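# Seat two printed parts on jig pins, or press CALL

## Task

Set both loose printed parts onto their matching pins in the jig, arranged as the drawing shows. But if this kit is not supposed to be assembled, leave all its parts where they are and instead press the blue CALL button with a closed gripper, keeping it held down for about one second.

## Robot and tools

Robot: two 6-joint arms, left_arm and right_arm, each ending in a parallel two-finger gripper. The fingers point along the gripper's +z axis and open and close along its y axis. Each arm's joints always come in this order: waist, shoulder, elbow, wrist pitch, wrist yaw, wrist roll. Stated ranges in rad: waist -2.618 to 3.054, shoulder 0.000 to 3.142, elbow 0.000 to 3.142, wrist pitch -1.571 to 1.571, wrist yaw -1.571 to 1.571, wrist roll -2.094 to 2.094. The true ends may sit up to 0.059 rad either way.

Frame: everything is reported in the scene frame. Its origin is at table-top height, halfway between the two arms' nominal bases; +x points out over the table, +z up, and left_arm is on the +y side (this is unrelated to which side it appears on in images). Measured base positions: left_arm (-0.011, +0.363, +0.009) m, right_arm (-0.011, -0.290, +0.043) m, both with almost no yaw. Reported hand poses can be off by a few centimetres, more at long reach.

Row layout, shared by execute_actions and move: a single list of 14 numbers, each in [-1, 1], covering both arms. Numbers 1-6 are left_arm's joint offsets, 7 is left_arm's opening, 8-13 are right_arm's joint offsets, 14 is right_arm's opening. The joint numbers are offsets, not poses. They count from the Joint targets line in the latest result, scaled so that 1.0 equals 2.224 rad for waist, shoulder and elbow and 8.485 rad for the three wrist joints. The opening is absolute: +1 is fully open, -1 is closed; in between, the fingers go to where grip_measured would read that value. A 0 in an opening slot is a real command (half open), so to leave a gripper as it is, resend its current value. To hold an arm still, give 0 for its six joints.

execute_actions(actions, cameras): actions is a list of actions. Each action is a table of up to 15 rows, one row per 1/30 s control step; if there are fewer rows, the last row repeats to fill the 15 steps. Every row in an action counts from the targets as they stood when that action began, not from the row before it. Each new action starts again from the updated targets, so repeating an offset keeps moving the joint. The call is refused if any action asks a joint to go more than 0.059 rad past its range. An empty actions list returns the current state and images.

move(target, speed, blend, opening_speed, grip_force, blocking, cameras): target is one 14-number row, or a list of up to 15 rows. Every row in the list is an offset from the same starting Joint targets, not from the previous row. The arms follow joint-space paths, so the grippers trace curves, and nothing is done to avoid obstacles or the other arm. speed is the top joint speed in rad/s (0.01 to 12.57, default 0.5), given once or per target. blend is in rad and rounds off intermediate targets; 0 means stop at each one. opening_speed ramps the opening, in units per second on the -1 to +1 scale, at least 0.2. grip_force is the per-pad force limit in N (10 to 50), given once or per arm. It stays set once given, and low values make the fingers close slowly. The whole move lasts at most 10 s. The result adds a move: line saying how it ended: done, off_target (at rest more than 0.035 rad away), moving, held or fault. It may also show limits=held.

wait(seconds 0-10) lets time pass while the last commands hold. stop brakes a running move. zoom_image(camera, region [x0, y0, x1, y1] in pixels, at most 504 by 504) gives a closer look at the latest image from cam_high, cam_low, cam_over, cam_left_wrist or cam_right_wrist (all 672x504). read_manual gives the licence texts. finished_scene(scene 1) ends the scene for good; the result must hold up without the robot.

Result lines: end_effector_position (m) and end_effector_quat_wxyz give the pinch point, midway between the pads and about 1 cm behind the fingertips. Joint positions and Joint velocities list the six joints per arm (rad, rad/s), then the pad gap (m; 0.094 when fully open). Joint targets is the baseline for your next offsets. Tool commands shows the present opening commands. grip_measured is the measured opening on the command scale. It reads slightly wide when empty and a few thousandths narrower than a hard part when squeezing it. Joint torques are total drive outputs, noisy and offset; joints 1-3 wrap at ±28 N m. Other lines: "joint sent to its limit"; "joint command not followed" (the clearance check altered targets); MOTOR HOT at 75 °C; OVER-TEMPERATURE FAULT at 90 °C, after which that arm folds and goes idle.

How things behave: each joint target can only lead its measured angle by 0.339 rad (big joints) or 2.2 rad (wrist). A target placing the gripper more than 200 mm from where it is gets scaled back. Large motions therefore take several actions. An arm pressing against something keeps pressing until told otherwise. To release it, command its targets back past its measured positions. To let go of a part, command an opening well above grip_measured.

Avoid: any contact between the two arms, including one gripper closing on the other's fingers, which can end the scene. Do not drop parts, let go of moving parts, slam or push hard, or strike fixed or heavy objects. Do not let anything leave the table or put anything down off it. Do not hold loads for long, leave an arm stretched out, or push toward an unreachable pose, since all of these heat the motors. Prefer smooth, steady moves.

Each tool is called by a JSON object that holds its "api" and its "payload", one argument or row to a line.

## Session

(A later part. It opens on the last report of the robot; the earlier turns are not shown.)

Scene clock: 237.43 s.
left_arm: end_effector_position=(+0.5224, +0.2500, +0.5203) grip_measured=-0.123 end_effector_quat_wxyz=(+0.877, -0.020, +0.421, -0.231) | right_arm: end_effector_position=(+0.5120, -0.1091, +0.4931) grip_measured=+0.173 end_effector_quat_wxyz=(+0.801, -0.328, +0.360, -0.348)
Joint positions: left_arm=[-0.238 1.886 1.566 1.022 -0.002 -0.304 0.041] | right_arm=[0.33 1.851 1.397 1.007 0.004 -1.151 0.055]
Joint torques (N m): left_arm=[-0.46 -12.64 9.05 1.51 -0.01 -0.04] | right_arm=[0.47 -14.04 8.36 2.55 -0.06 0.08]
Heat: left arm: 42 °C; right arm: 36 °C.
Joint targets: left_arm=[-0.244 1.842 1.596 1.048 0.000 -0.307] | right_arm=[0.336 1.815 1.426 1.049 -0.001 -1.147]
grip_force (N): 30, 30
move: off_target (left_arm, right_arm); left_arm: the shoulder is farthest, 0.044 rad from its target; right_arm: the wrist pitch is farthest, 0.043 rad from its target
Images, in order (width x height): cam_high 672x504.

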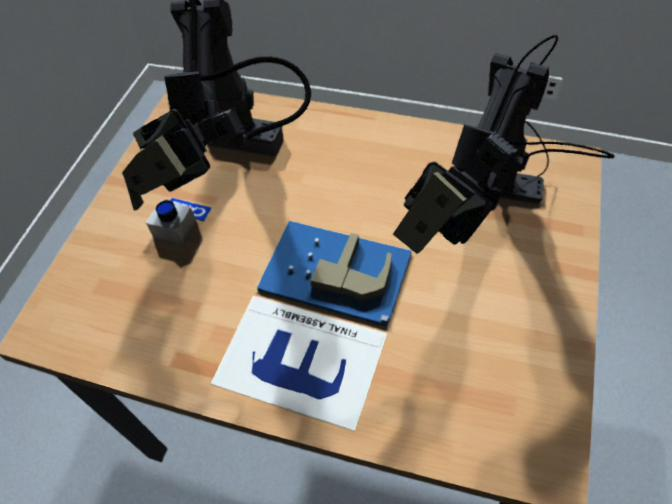

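{"api": "move", "payload": {
  "target": [0,0,0,0,0,0,-0.3,0.1475,0.2352,0.2999,-0.2799,0,0.0388,0.03],
  "speed": 0.9
}}

Scene clock: 302.43 s.
left_arm: end_effector_position=(+0.5223, +0.2500, +0.5205) grip_measured=-0.123 end_effector_quat_wxyz=(+0.877, -0.020, +0.420, -0.231) | right_arm: end_effector_position=(+0.3443, -0.0104, +0.0983) grip_measured=+0.173 end_effector_quat_wxyz=(+0.001, +0.679, -0.734, +0.002)
Joint positions: left_arm=[-0.238 1.886 1.566 1.022 -0.002 -0.304 0.041] | right_arm=[0.664 2.323 2.062 -1.311 0.004 -0.825 0.055]
Joint torques (N m): left_arm=[-0.51 -12.68 9.06 1.51 -0.01 -0.05] | right_arm=[-0.01 -12.71 7.69 0.43 -0.03 0.1]
Heat: left arm: 47 °C; right arm: 38 °C.
Joint targets: left_arm=[-0.244 1.842 1.596 1.048 0.000 -0.307] | right_arm=[0.664 2.338 2.093 -1.326 -0.001 -0.817]
grip_force (N): 30, 30
move: off_target (left_arm); left_arm: the shoulder is farthest, 0.044 rad from its target

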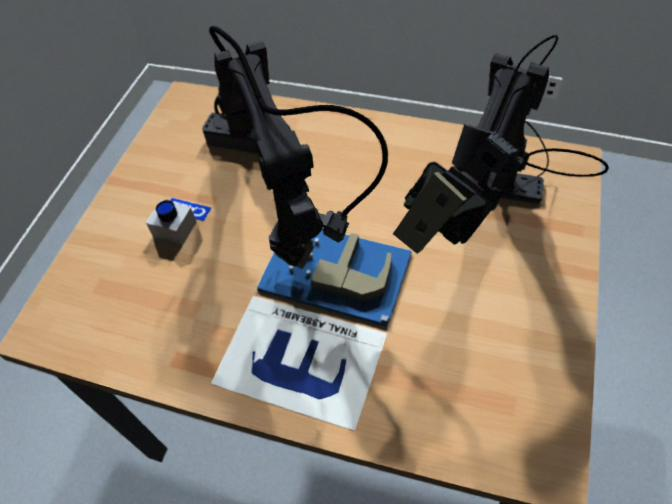

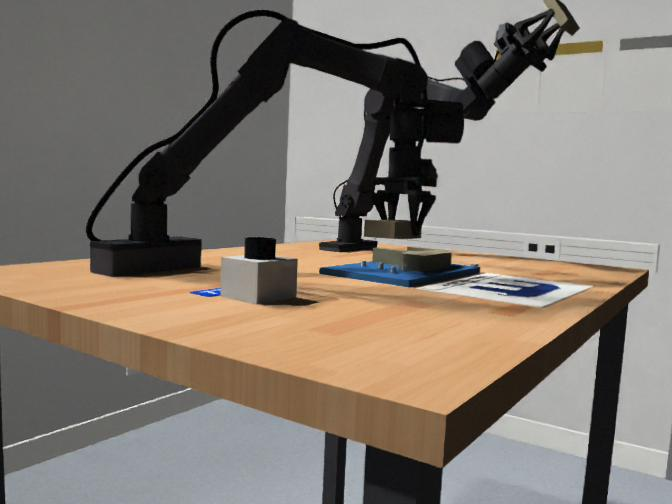

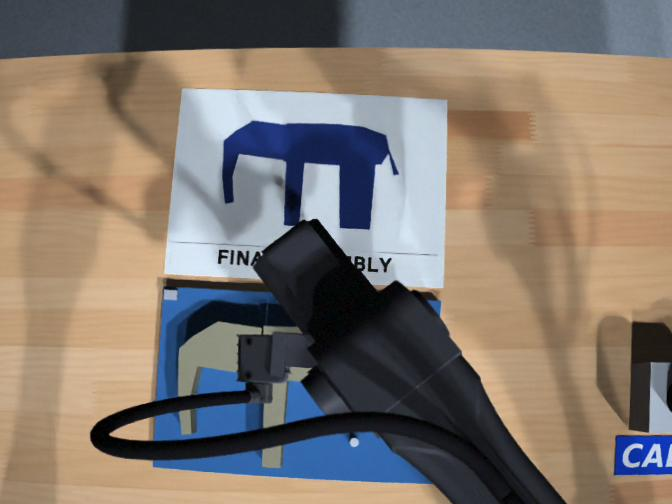

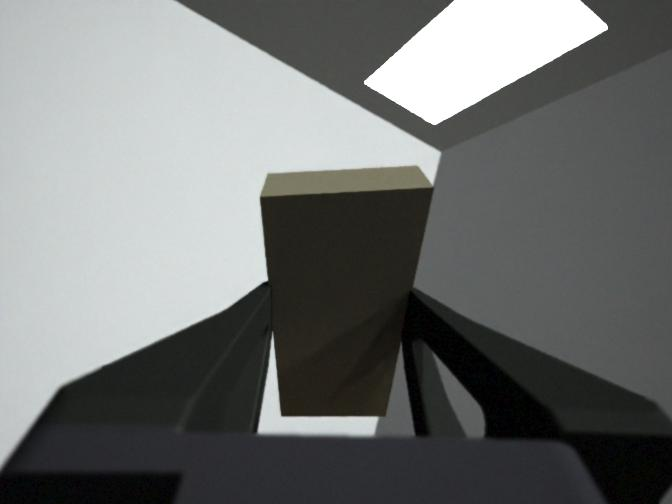

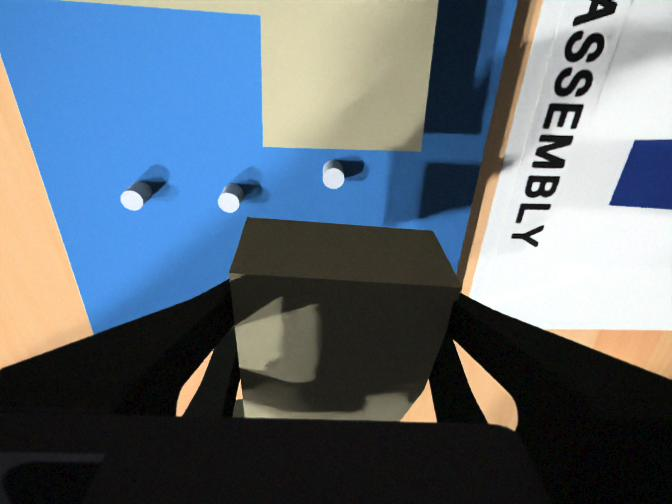

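{"api": "move", "payload": {
  "target": [0,0,0,0,0,0,-0.3,0.009,0.0288,0.009,0.0052,0,-0.0047,0.03],
  "speed": 0.3,
  "cameras": ["cam_over","cam_right_wrist","cam_low"]
}}

{"api": "zoom_image", "payload": {
  "camera": "cam_right_wrist",
  "region": [170, 80, 506, 332]
}}

Scene clock: 349.67 s.
left_arm: end_effector_position=(+0.5223, +0.2500, +0.5205) grip_measured=-0.123 end_effector_quat_wxyz=(+0.877, -0.020, +0.420, -0.231) | right_arm: end_effector_position=(+0.3434, -0.0009, +0.0738) grip_measured=+0.173 end_effector_quat_wxyz=(+0.015, +0.694, -0.720, +0.001)
Joint positions: left_arm=[-0.238 1.886 1.566 1.022 -0.002 -0.304 0.041] | right_arm=[0.681 2.391 2.083 -1.292 0.004 -0.848 0.055]
Joint torques (N m): left_arm=[-0.49 -12.63 9.01 1.51 0 -0.04] | right_arm=[0.24 -13.46 7.56 0.63 -0.03 -0.06]
Heat: left arm: 48 °C; right arm: 36 °C.
Joint targets: left_arm=[-0.244 1.842 1.596 1.048 0.000 -0.307] | right_arm=[0.684 2.402 2.113 -1.282 -0.001 -0.857]
grip_force (N): 30, 30
move: off_target (left_arm); left_arm: the shoulder is farthest, 0.044 rad from its target
Images, in order (width x height): cam_low 672x504, cam_over 672x504, cam_right_wrist 672x504.

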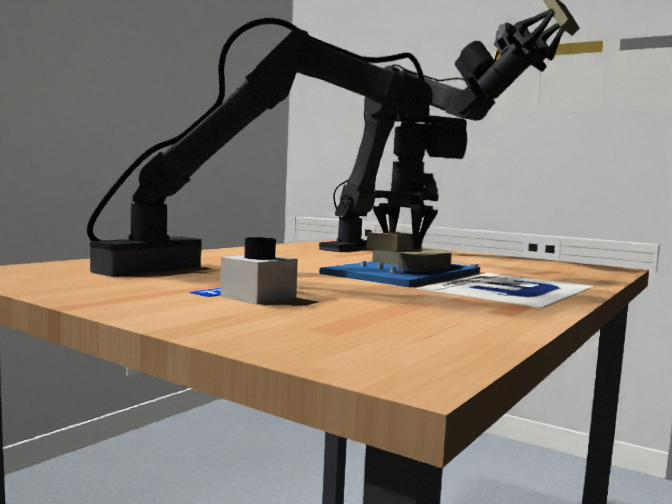

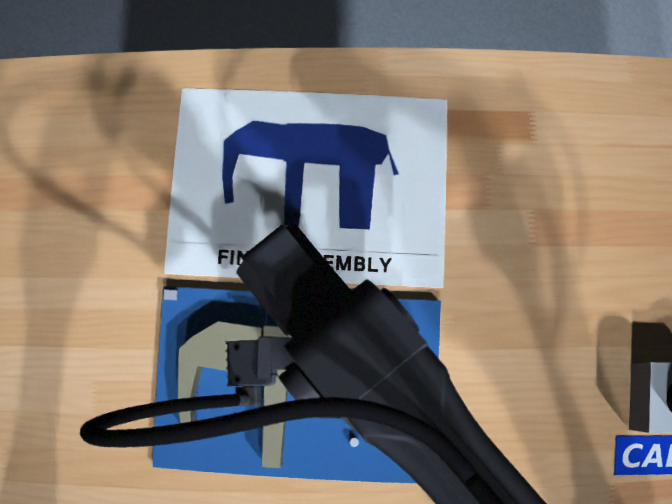

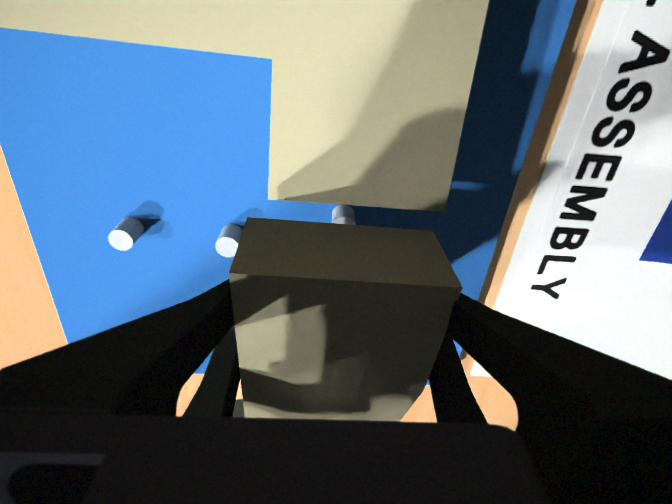

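Scaled by 1.500.

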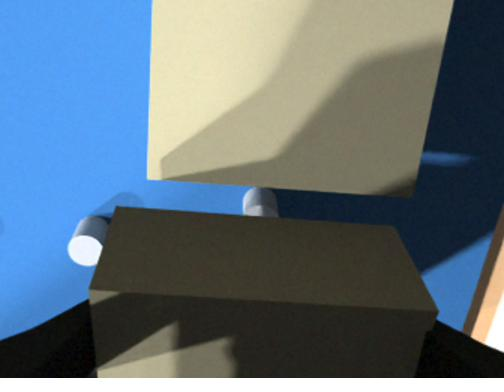

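{"api": "move", "payload": {
  "target": [0,0,0,0,0,0,-0.3,-0.0076,-0.004,-0.04,0.0081,0,-0.0032,0.03],
  "speed": 0.15,
  "cameras": ["cam_right_wrist","cam_low"]
}}

{"api": "zoom_image", "payload": {
  "camera": "cam_right_wrist",
  "region": [170, 80, 506, 332]
}}

Scene clock: 374.43 s.
left_arm: end_effector_position=(+0.5222, +0.2500, +0.5205) grip_measured=-0.123 end_effector_quat_wxyz=(+0.877, -0.020, +0.420, -0.231) | right_arm: end_effector_position=(+0.3484, -0.0025, +0.0608) grip_measured=+0.173 end_effector_quat_wxyz=(+0.006, +0.700, -0.714, +0.001)
Joint positions: left_arm=[-0.238 1.886 1.566 1.023 -0.002 -0.304 0.041] | right_arm=[0.672 2.391 2.032 -1.224 0.004 -0.876 0.055]
Joint torques (N m): left_arm=[-0.47 -12.6 9.02 1.51 0 -0.04] | right_arm=[-0.38 -14.2 4.57 0.7 -0.02 -0.06]
Heat: left arm: 49 °C; right arm: 36 °C.
Joint targets: left_arm=[-0.244 1.842 1.596 1.049 0.000 -0.307] | right_arm=[0.667 2.393 2.024 -1.213 -0.001 -0.884]
grip_force (N): 30, 30
move: off_target (left_arm); left_arm: the shoulder is farthest, 0.044 rad from its target
Images, in order (width x height): cam_low 672x504, cam_right_wrist 672x504.

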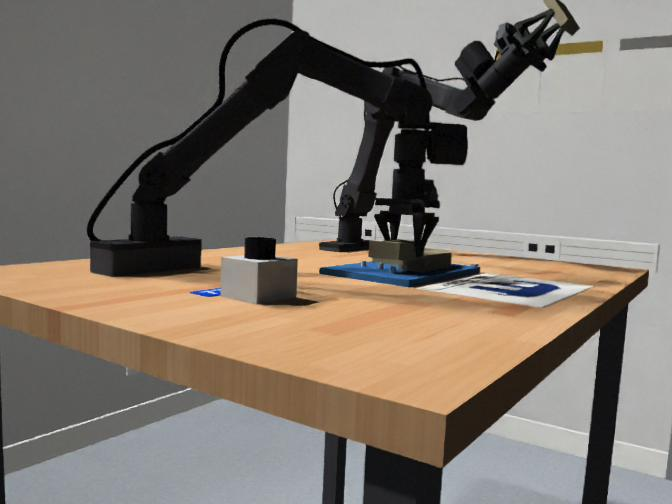

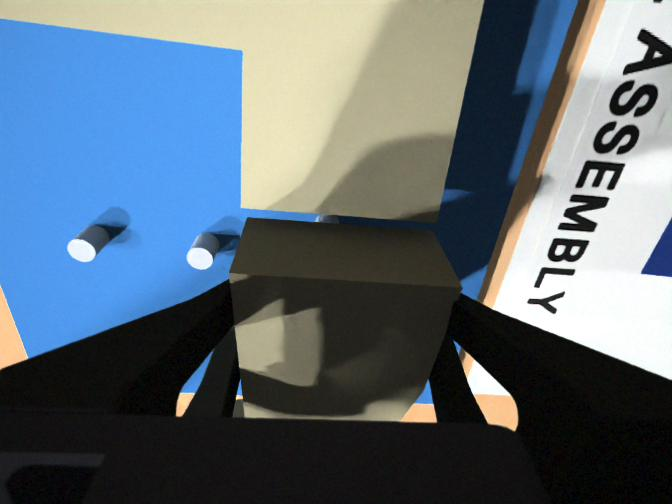

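Scaled by 1.500.

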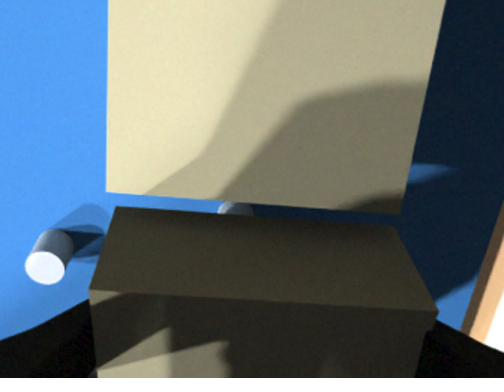

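{"api": "move", "payload": {
  "target": [0,0,0,0,0,0,-0.3,0.0067,0.0072,0.0162,0.0013,0,0.0025,0.03],
  "speed": 0.1,
  "cameras": ["cam_right_wrist"]
}}

{"api": "zoom_image", "payload": {
  "camera": "cam_right_wrist",
  "region": [170, 80, 506, 332]
}}

Scene clock: 388.40 s.
left_arm: end_effector_position=(+0.5222, +0.2500, +0.5205) grip_measured=-0.123 end_effector_quat_wxyz=(+0.877, -0.020, +0.420, -0.231) | right_arm: end_effector_position=(+0.3492, +0.0009, +0.0607) grip_measured=+0.173 end_effector_quat_wxyz=(+0.001, +0.700, -0.714, +0.002)
Joint positions: left_arm=[-0.238 1.886 1.566 1.023 -0.002 -0.304 0.041] | right_arm=[0.676 2.391 2.032 -1.213 0.004 -0.871 0.055]
Joint torques (N m): left_arm=[-0.51 -12.64 9.02 1.5 0.01 -0.03] | right_arm=[0.43 -12.88 7.47 0.71 -0.03 0.1]
Heat: left arm: 49 °C; right arm: 36 °C.
Joint targets: left_arm=[-0.244 1.842 1.596 1.049 0.000 -0.307] | right_arm=[0.682 2.409 2.060 -1.202 -0.001 -0.863]
grip_force (N): 30, 30
move: off_target (left_arm); left_arm: the shoulder is farthest, 0.044 rad from its target
Images, in order (width x height): cam_right_wrist 672x504.

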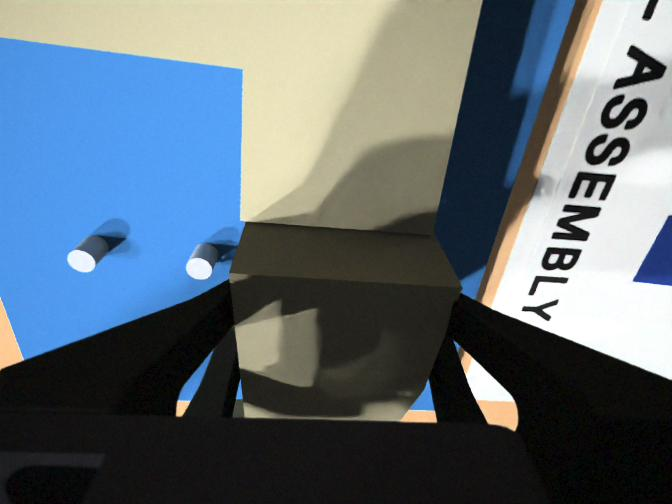

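Scaled by 1.500.

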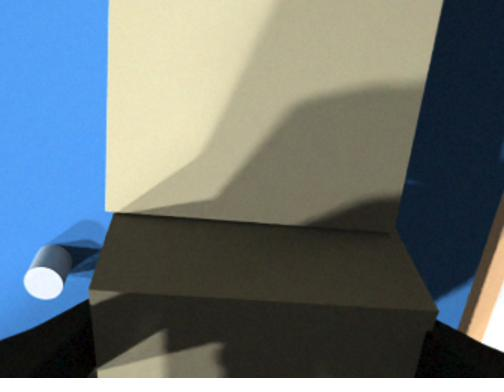

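{"api": "move", "payload": {
  "target": [0,0,0,0,0,0,-0.3,0,0.0031,-0.0346,0.0057,0,0,0.03],
  "speed": 0.1,
  "cameras": ["cam_right_wrist","cam_low"]
}}

{"api": "zoom_image", "payload": {
  "camera": "cam_right_wrist",
  "region": [170, 80, 506, 332]
}}

{"api": "zoom_image", "payload": {
  "camera": "cam_low",
  "region": [310, 200, 500, 300]
}}

Scene clock: 402.40 s.
left_arm: end_effector_position=(+0.5222, +0.2500, +0.5205) grip_measured=-0.123 end_effector_quat_wxyz=(+0.877, -0.020, +0.420, -0.231) | right_arm: end_effector_position=(+0.3490, +0.0001, +0.0465) grip_measured=+0.173 end_effector_quat_wxyz=(+0.002, +0.700, -0.714, +0.003)
Joint positions: left_arm=[-0.238 1.886 1.566 1.023 -0.002 -0.304 0.041] | right_arm=[0.676 2.4 1.991 -1.164 0.006 -0.871 0.055]
Joint torques (N m): left_arm=[-0.55 -12.7 8.98 1.51 0 -0.03] | right_arm=[0.44 -13.09 4.59 0.72 -0.05 0.11]
Heat: left arm: 50 °C; right arm: 36 °C.
Joint targets: left_arm=[-0.244 1.842 1.596 1.049 0.000 -0.307] | right_arm=[0.682 2.416 1.983 -1.154 -0.001 -0.863]
grip_force (N): 30, 30
move: off_target (left_arm); left_arm: the shoulder is farthest, 0.044 rad from its target
Images, in order (width x height): cam_low 672x504, cam_right_wrist 672x504.

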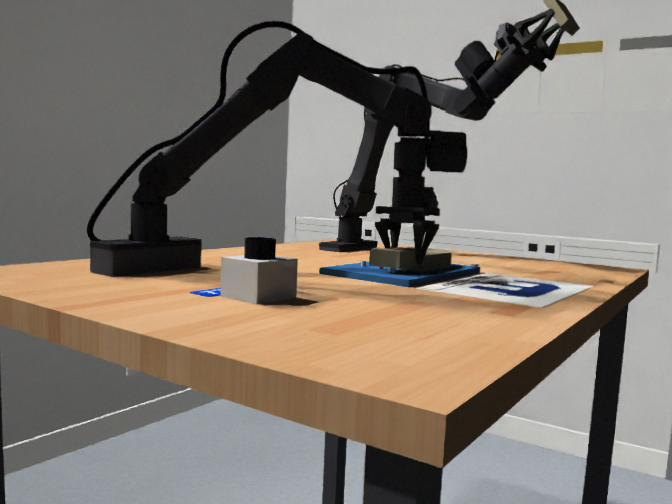

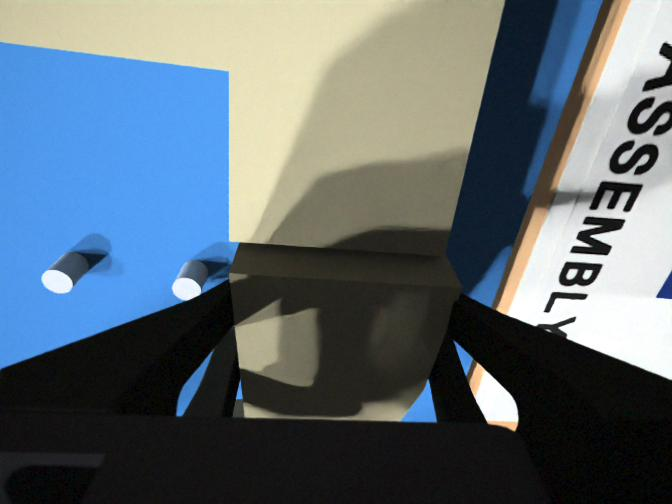

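Scaled by 1.500.

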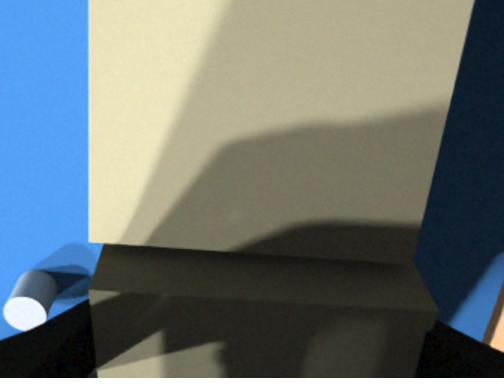

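Scaled by 2.653.

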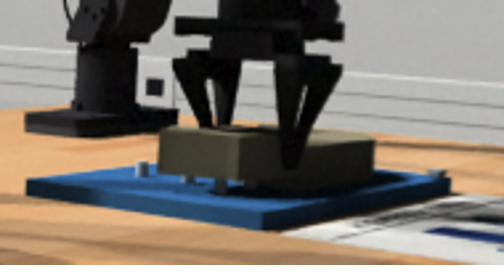

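{"api": "move", "payload": {
  "target": [0,0,0,0,0,0,-0.3,0,0.0049,-0.0157,0.0057,0,0,0.03],
  "speed": 0.05,
  "cameras": ["cam_right_wrist","cam_low"]
}}

{"api": "zoom_image", "payload": {
  "camera": "cam_low",
  "region": [310, 200, 500, 300]
}}

Scene clock: 430.70 s.
left_arm: end_effector_position=(+0.5222, +0.2500, +0.5205) grip_measured=-0.123 end_effector_quat_wxyz=(+0.877, -0.020, +0.420, -0.231) | right_arm: end_effector_position=(+0.3492, +0.0003, +0.0351) grip_measured=+0.173 end_effector_quat_wxyz=(+0.000, +0.700, -0.714, +0.003)
Joint positions: left_arm=[-0.238 1.886 1.566 1.023 -0.002 -0.304 0.041] | right_arm=[0.676 2.408 1.959 -1.122 0.006 -0.871 0.055]
Joint torques (N m): left_arm=[-0.49 -12.63 9.01 1.5 0.01 -0.04] | right_arm=[0.46 -12.89 4.29 0.8 -0.06 0.11]
Heat: left arm: 50 °C; right arm: 39 °C.
Joint targets: left_arm=[-0.244 1.842 1.596 1.049 0.000 -0.307] | right_arm=[0.682 2.427 1.948 -1.105 -0.001 -0.863]
grip_force (N): 30, 30
move: off_target (left_arm); left_arm: the shoulder is farthest, 0.044 rad from its target
Images, in order (width x height): cam_low 672x504, cam_right_wrist 672x504.

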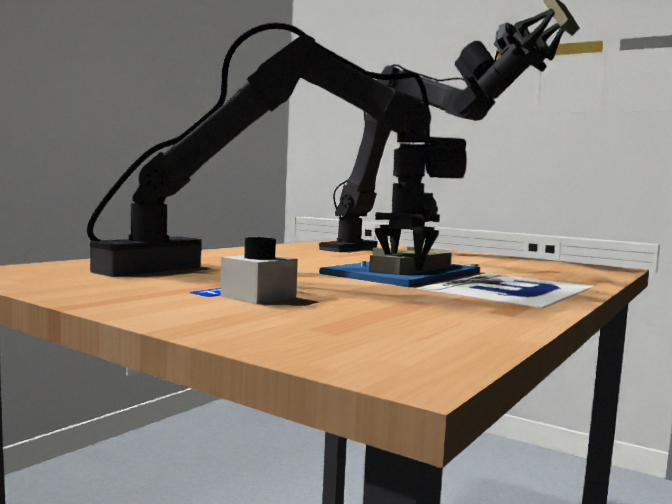

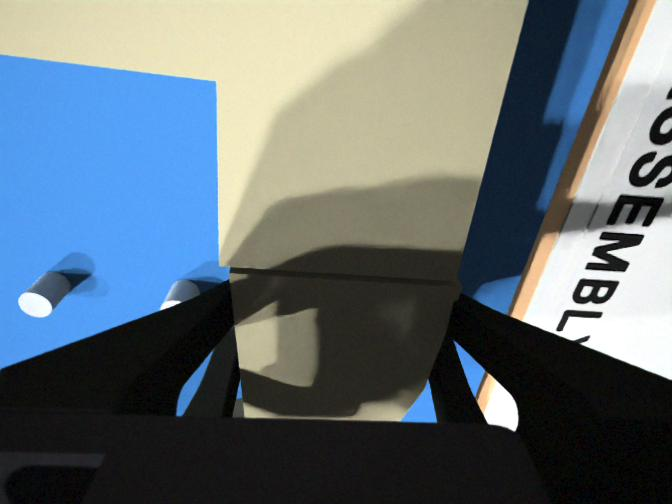

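Scaled by 2.653.

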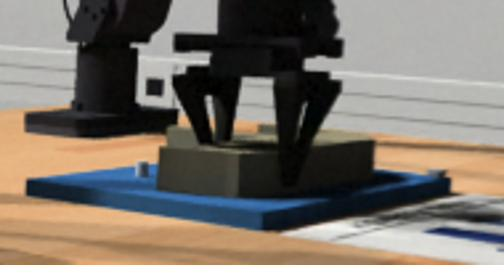

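{"api": "move", "payload": {
  "target": [0,0,0,0,0,0,-0.3,0,0.0022,-0.0069,0.0025,0,0,0.03],
  "speed": 0.04,
  "cameras": ["cam_right_wrist"]
}}

{"api": "zoom_image", "payload": {
  "camera": "cam_low",
  "region": [310, 200, 500, 300]
}}

Scene clock: 435.60 s.
left_arm: end_effector_position=(+0.5222, +0.2500, +0.5205) grip_measured=-0.123 end_effector_quat_wxyz=(+0.877, -0.020, +0.420, -0.231) | right_arm: end_effector_position=(+0.3490, +0.0001, +0.0342) grip_measured=+0.173 end_effector_quat_wxyz=(+0.001, +0.700, -0.714, +0.003)
Joint positions: left_arm=[-0.238 1.886 1.566 1.023 -0.002 -0.304 0.041] | right_arm=[0.676 2.408 1.955 -1.118 0.006 -0.87 0.055]
Joint torques (N m): left_arm=[-0.49 -12.66 9.01 1.5 -0.01 -0.06] | right_arm=[0.46 -12.49 3.38 1 -0.07 0.11]
Heat: left arm: 50 °C; right arm: 38 °C.
Joint targets: left_arm=[-0.244 1.842 1.596 1.049 0.000 -0.307] | right_arm=[0.682 2.432 1.933 -1.084 -0.001 -0.863]
grip_force (N): 30, 30
move: off_target (left_arm); left_arm: the shoulder is farthest, 0.044 rad from its target
Images, in order (width x height): cam_right_wrist 672x504.

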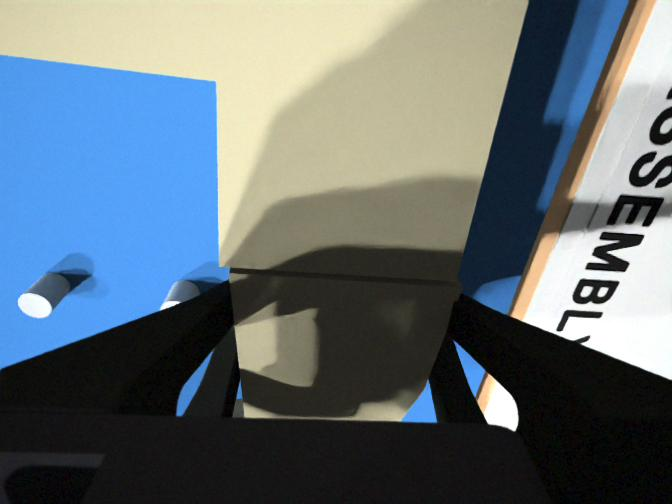

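This scene's latest camera images include none from cam_low. They are from: cam_right_wrist. cam_low's image comes with the result of a call that names it in "cameras".

{"api": "move", "payload": {
  "target": [
    [0,0,0,0,0,0,-0.3,0,-0.0022,0.0069,-0.0025,0,0,0.03],
    [0,0,0,0,0,0,-0.3,0,-0.0022,0.0069,-0.0025,0,0,0.45]
  ],
  "speed": 0.05,
  "opening_speed": 0.4,
  "cameras": ["cam_right_wrist","cam_low"]
}}

{"api": "zoom_image", "payload": {
  "camera": "cam_low",
  "region": [310, 200, 500, 300]
}}

Scene clock: 444.47 s.
left_arm: end_effector_position=(+0.5222, +0.2500, +0.5205) grip_measured=-0.123 end_effector_quat_wxyz=(+0.877, -0.020, +0.420, -0.231) | right_arm: end_effector_position=(+0.3493, +0.0003, +0.0340) grip_measured=+0.448 end_effector_quat_wxyz=(+0.000, +0.700, -0.714, +0.003)
Joint positions: left_arm=[-0.238 1.886 1.566 1.023 -0.002 -0.304 0.041] | right_arm=[0.676 2.409 1.955 -1.117 0.006 -0.87 0.068]
Joint torques (N m): left_arm=[-0.5 -12.7 9.01 1.49 -0.01 -0.05] | right_arm=[0.44 -12.96 4.57 0.73 -0.05 0.1]
Heat: left arm: 50 °C; right arm: 37 °C.
Joint targets: left_arm=[-0.244 1.842 1.596 1.049 0.000 -0.307] | right_arm=[0.682 2.427 1.948 -1.105 -0.001 -0.863]
grip_force (N): 30, 30
move: off_target (left_arm); left_arm: the shoulder is farthest, 0.044 rad from its target
Images, in order (width x height): cam_low 672x504, cam_right_wrist 672x504.

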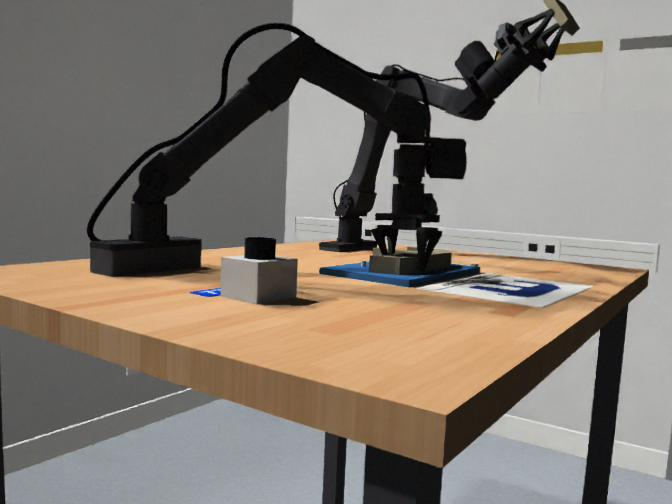

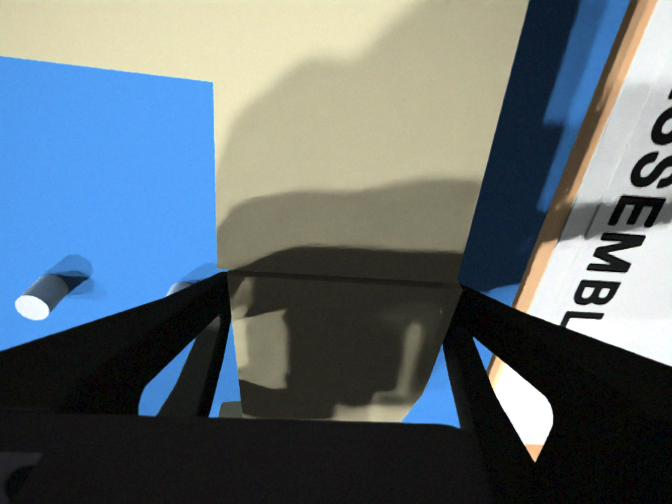

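Scaled by 2.653.

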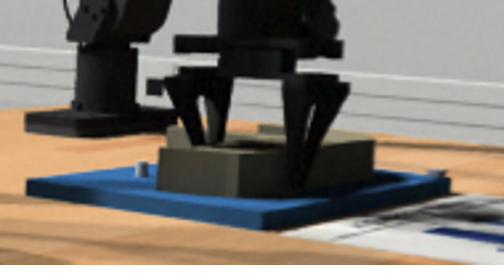

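{"api": "move", "payload": {
  "target": [
    [0,0,0,0,0,0,-0.3,0,0,0,0,0,0,0.62],
    [0,0,0,0,0,0,-0.3,0,-0.0121,0.1515,-0.0408,0,0,0.62],
    [0,0,0,0,0,0,-0.3,-0.28,-0.15,0.1515,-0.0408,0,0,0.62]
  ],
  "speed": [0.1,0.25,0.8],
  "opening_speed": 0.5,
  "cameras": ["cam_over","cam_low","cam_high"]
}}

{"api": "zoom_image", "payload": {
  "camera": "cam_over",
  "region": [150, 280, 450, 480]
}}

{"api": "zoom_image", "payload": {
  "camera": "cam_low",
  "region": [310, 200, 500, 300]
}}

Scene clock: 460.77 s.
left_arm: end_effector_position=(+0.5222, +0.2500, +0.5205) grip_measured=-0.123 end_effector_quat_wxyz=(+0.877, -0.020, +0.420, -0.231) | right_arm: end_effector_position=(+0.4487, -0.2640, +0.2394) grip_measured=+0.618 end_effector_quat_wxyz=(+0.123, -0.444, +0.886, -0.060)
Joint positions: left_arm=[-0.238 1.886 1.566 1.023 -0.002 -0.304 0.041] | right_arm=[0.057 2.122 2.264 -1.438 0.014 -0.87 0.076]
Joint torques (N m): left_arm=[-0.5 -12.68 9.02 1.49 0 -0.03] | right_arm=[0.17 -14.68 6.79 1.1 -0.14 0.09]
Heat: left arm: 51 °C; right arm: 36 °C.
Joint targets: left_arm=[-0.244 1.842 1.596 1.049 0.000 -0.307] | right_arm=[0.059 2.093 2.285 -1.451 -0.001 -0.863]
grip_force (N): 30, 30
move: off_target (left_arm); left_arm: the shoulder is farthest, 0.044 rad from its target
Images, in order (width x height): cam_high 672x504, cam_low 672x504, cam_over 672x504.

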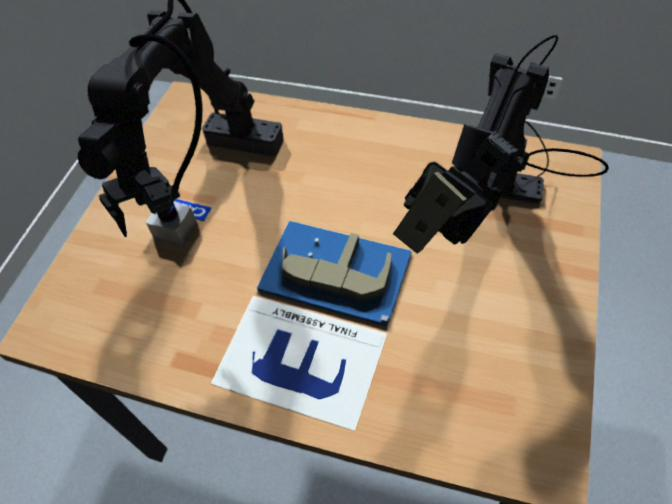

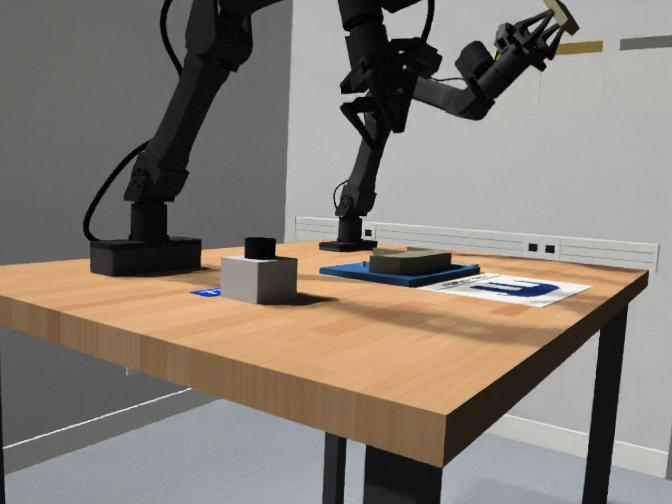

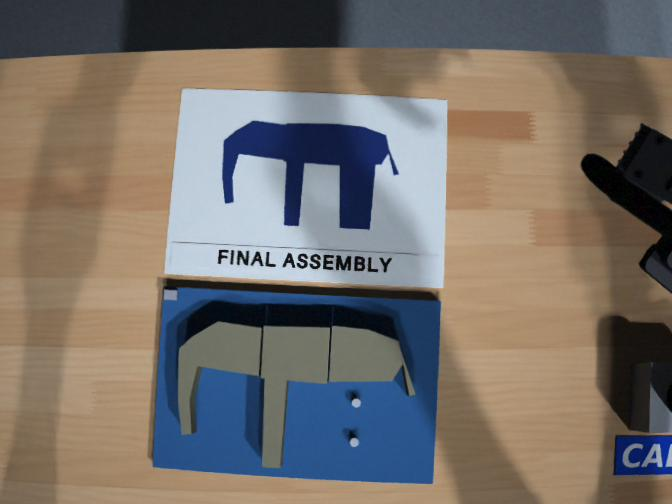

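Scaled by 1.680.

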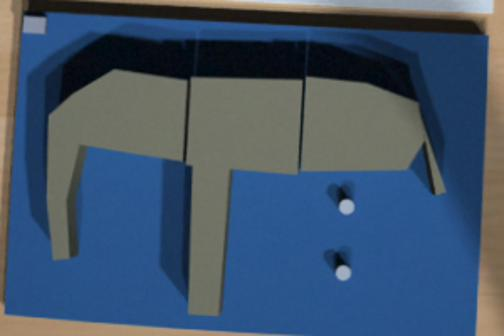

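Scaled by 2.653.

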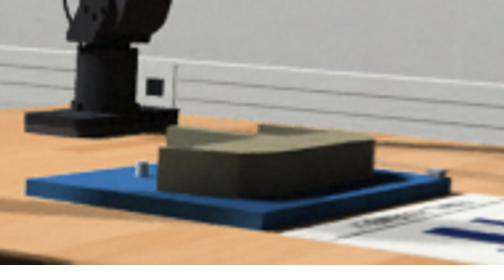

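{"api": "move", "payload": {
  "target": [
    [-0.3602,0.06,0.2131,-0.2886,0,-0.0798,-0.3,0,0,0,0,0,0,0.62],
    [-0.3602,0.179,0.2131,-0.2886,0,-0.0798,-0.3,0,0,0,0,0,0,0.62]
  ],
  "speed": [0.9,0.3],
  "blend": [0.1,0]
}}

Scene clock: 503.80 s.
left_arm: end_effector_position=(+0.2161, -0.0041, +0.0997) grip_measured=-0.123 end_effector_quat_wxyz=(-0.002, +0.021, +1.000, +0.003) | right_arm: end_effector_position=(+0.4487, -0.2640, +0.2394) grip_measured=+0.618 end_effector_quat_wxyz=(+0.123, -0.444, +0.886, -0.060)
Joint positions: left_arm=[-1.047 2.229 2.043 -1.391 0 -0.978 0.041] | right_arm=[0.057 2.122 2.264 -1.438 0.014 -0.87 0.076]
Joint torques (N m): left_arm=[0.17 -10.37 7.86 0.19 -0.01 -0.07] | right_arm=[0.17 -14.68 6.84 1.1 -0.13 0.11]
Heat: left arm: 51 °C; right arm: 37 °C.
Joint targets: left_arm=[-1.045 2.240 2.070 -1.400 0.000 -0.984] | right_arm=[0.059 2.093 2.285 -1.451 -0.001 -0.863]
grip_force (N): 30, 30
move: done

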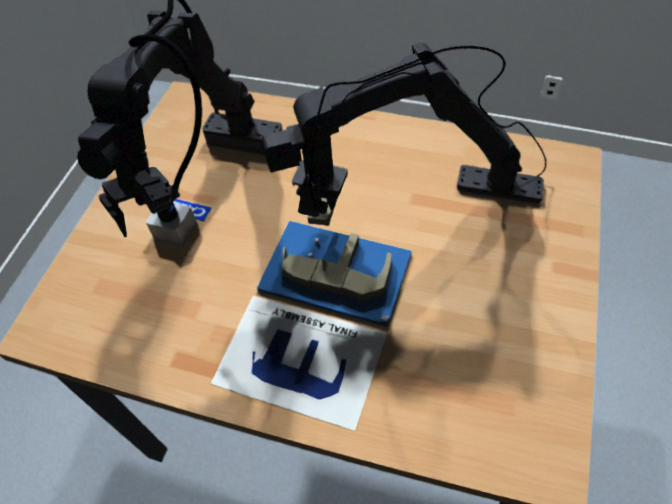

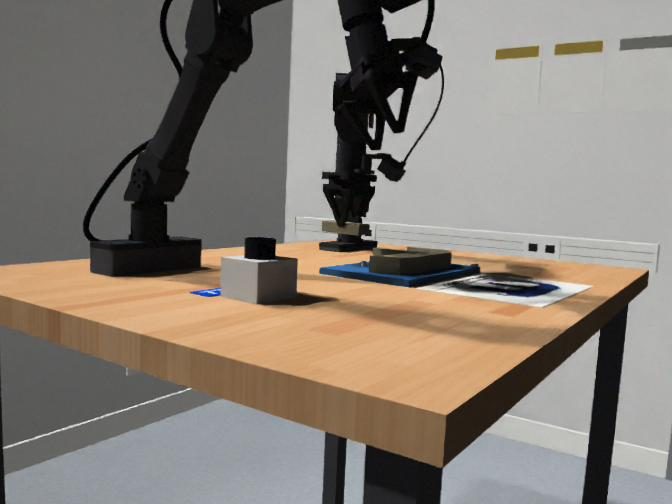

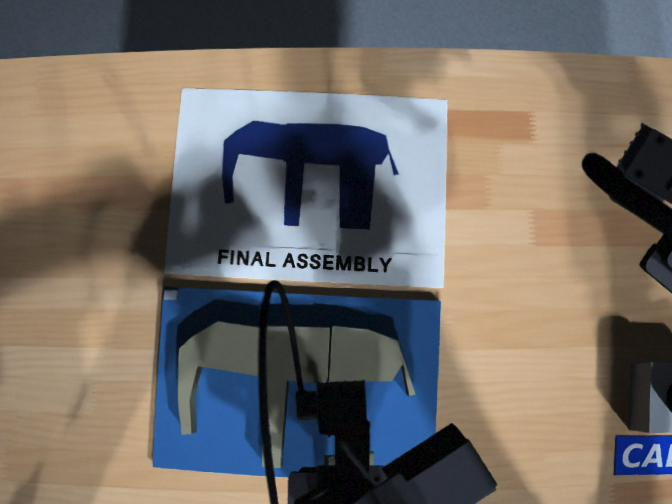

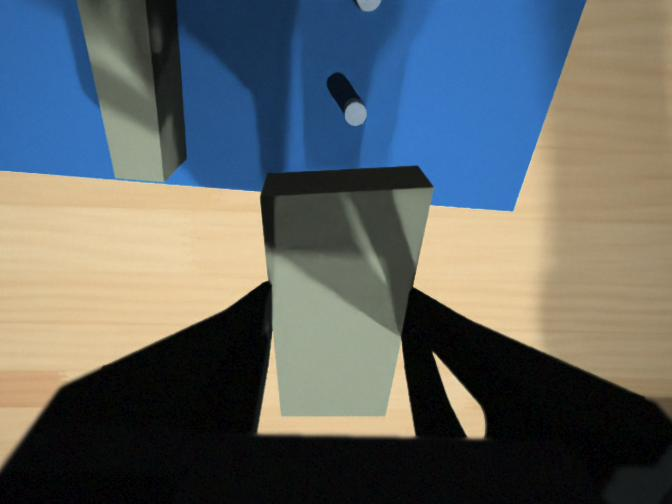

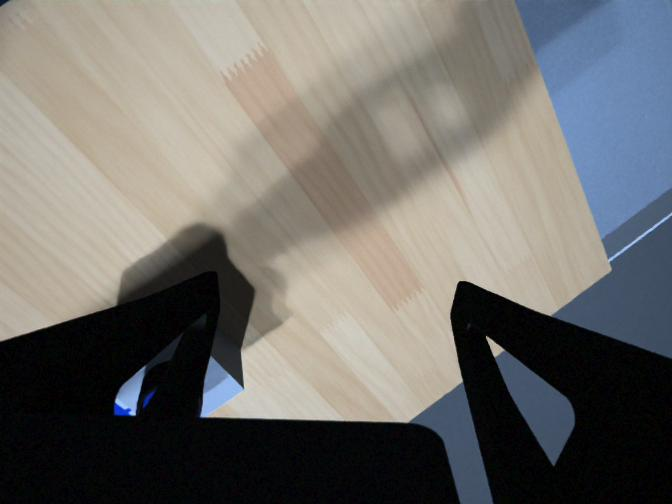

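{"api": "move", "payload": {
  "target": [0.0436,0.1084,0.1443,-0.0086,0,0.0199,-0.3,0,0,0,0,0,0,0.62],
  "speed": 0.25,
  "cameras": ["cam_left_wrist","cam_over","cam_low"]
}}

{"api": "zoom_image", "payload": {
  "camera": "cam_left_wrist",
  "region": [170, 30, 506, 282]
}}

Scene clock: 521.80 s.
left_arm: end_effector_position=(+0.2778, -0.0166, +0.0799) grip_measured=-0.123 end_effector_quat_wxyz=(+0.004, +0.050, +0.999, -0.004) | right_arm: end_effector_position=(+0.4487, -0.2640, +0.2394) grip_measured=+0.618 end_effector_quat_wxyz=(+0.123, -0.444, +0.886, -0.060)
Joint positions: left_arm=[-0.95 2.458 2.36 -1.462 0 -0.822 0.041] | right_arm=[0.057 2.122 2.264 -1.438 0.014 -0.87 0.076]
Joint torques (N m): left_arm=[0.2 -10.92 8.12 0.22 -0.01 0.06] | right_arm=[0.17 -14.68 6.84 1.1 -0.13 0.1]
Heat: left arm: 51 °C; right arm: 37 °C.
Joint targets: left_arm=[-0.948 2.481 2.391 -1.473 0.000 -0.815] | right_arm=[0.059 2.093 2.285 -1.451 -0.001 -0.863]
grip_force (N): 30, 30
move: done
Images, in order (width x height): cam_low 672x504, cam_over 672x504, cam_left_wrist 672x504.

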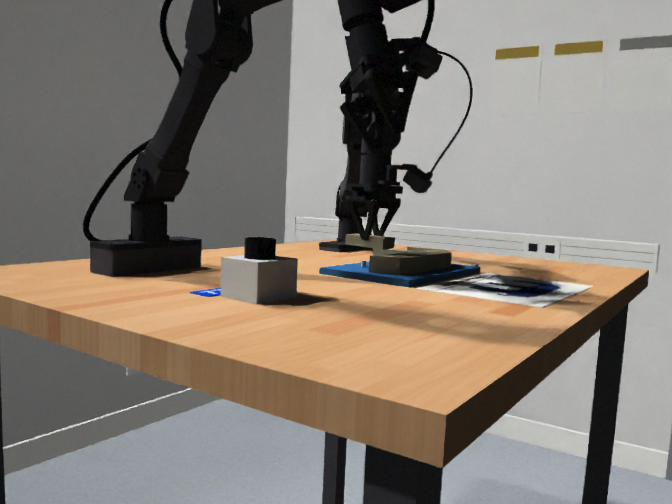

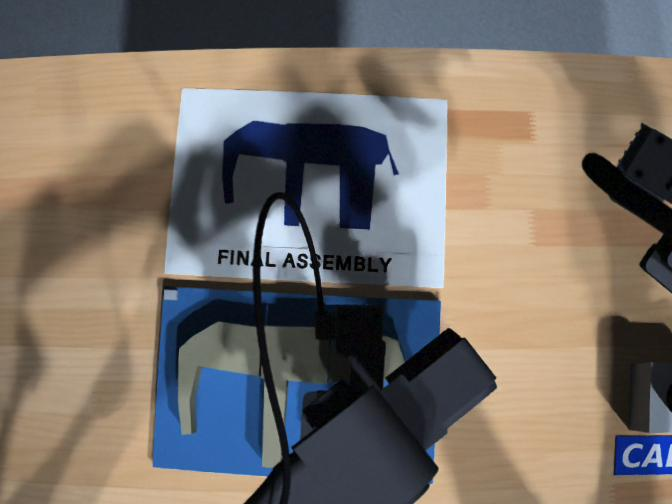

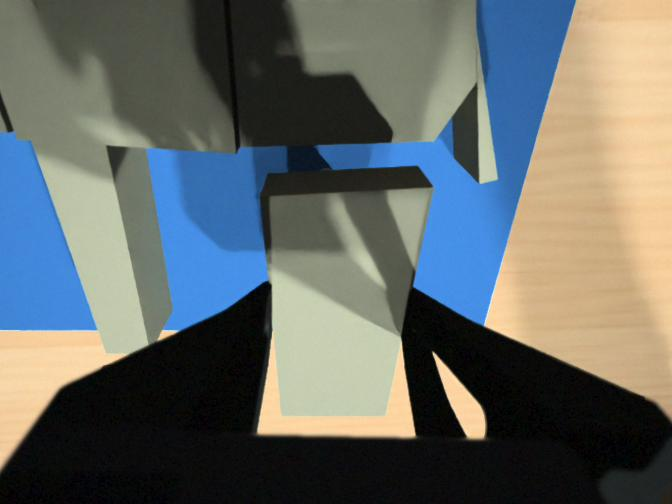

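Scaled by 1.500.

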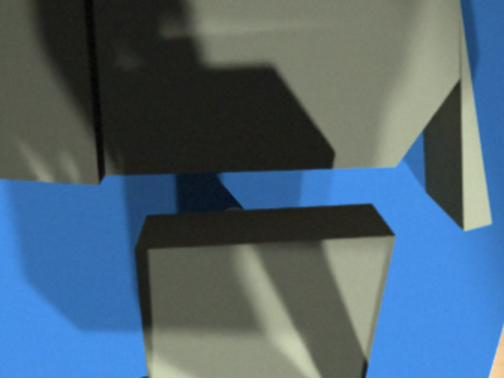

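{"api": "move", "payload": {
  "target": [0,0.0022,-0.0454,0.0091,0,0,-0.3,0,0,0,0,0,0,0.62],
  "speed": 0.12,
  "cameras": ["cam_left_wrist","cam_low"]
}}

{"api": "zoom_image", "payload": {
  "camera": "cam_left_wrist",
  "region": [170, 30, 506, 282]
}}

{"api": "zoom_image", "payload": {
  "camera": "cam_low",
  "region": [310, 200, 500, 300]
}}

Scene clock: 538.63 s.
left_arm: end_effector_position=(+0.2780, -0.0168, +0.0625) grip_measured=-0.123 end_effector_quat_wxyz=(+0.001, +0.051, +0.999, -0.001) | right_arm: end_effector_position=(+0.4487, -0.2640, +0.2394) grip_measured=+0.618 end_effector_quat_wxyz=(+0.123, -0.444, +0.886, -0.060)
Joint positions: left_arm=[-0.95 2.462 2.299 -1.406 0 -0.822 0.041] | right_arm=[0.057 2.122 2.264 -1.438 0.014 -0.87 0.076]
Joint torques (N m): left_arm=[0.17 -10.91 4.81 0.4 0 0.05] | right_arm=[0.13 -14.67 6.83 1.09 -0.14 0.11]
Heat: left arm: 49 °C; right arm: 38 °C.
Joint targets: left_arm=[-0.948 2.486 2.290 -1.396 0.000 -0.815] | right_arm=[0.059 2.093 2.285 -1.451 -0.001 -0.863]
grip_force (N): 30, 30
move: done
Images, in order (width x height): cam_low 672x504, cam_left_wrist 672x504.

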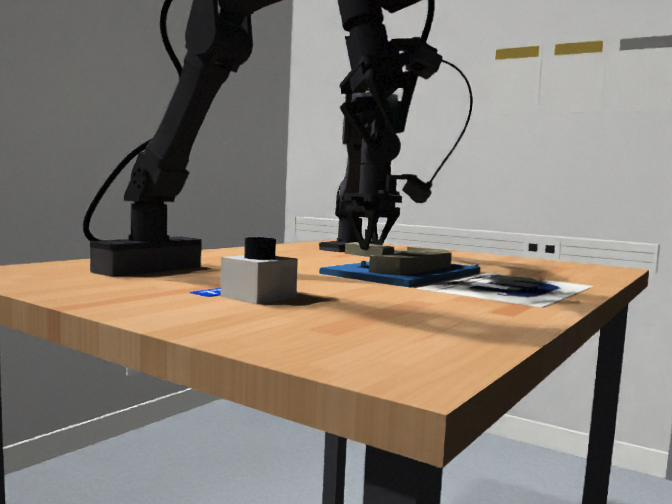

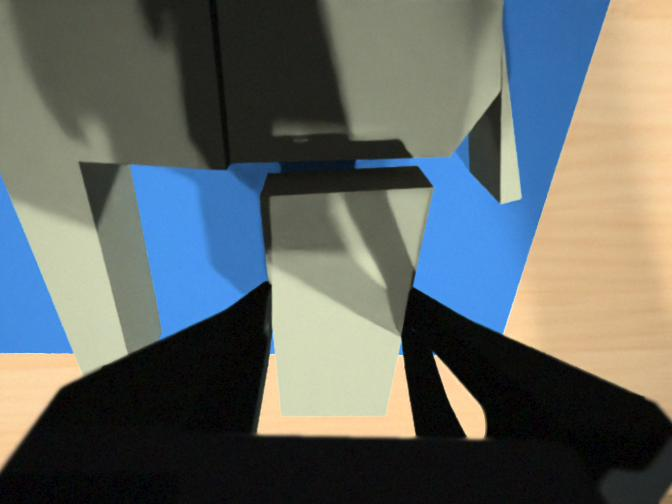

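Scaled by 1.500.

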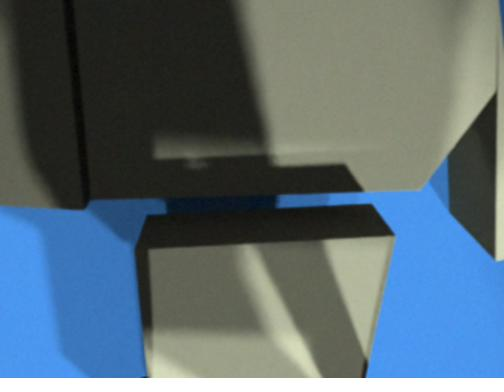

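Scaled by 2.653.

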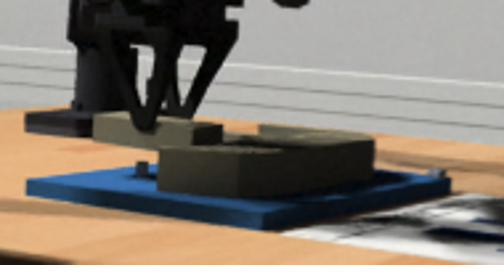

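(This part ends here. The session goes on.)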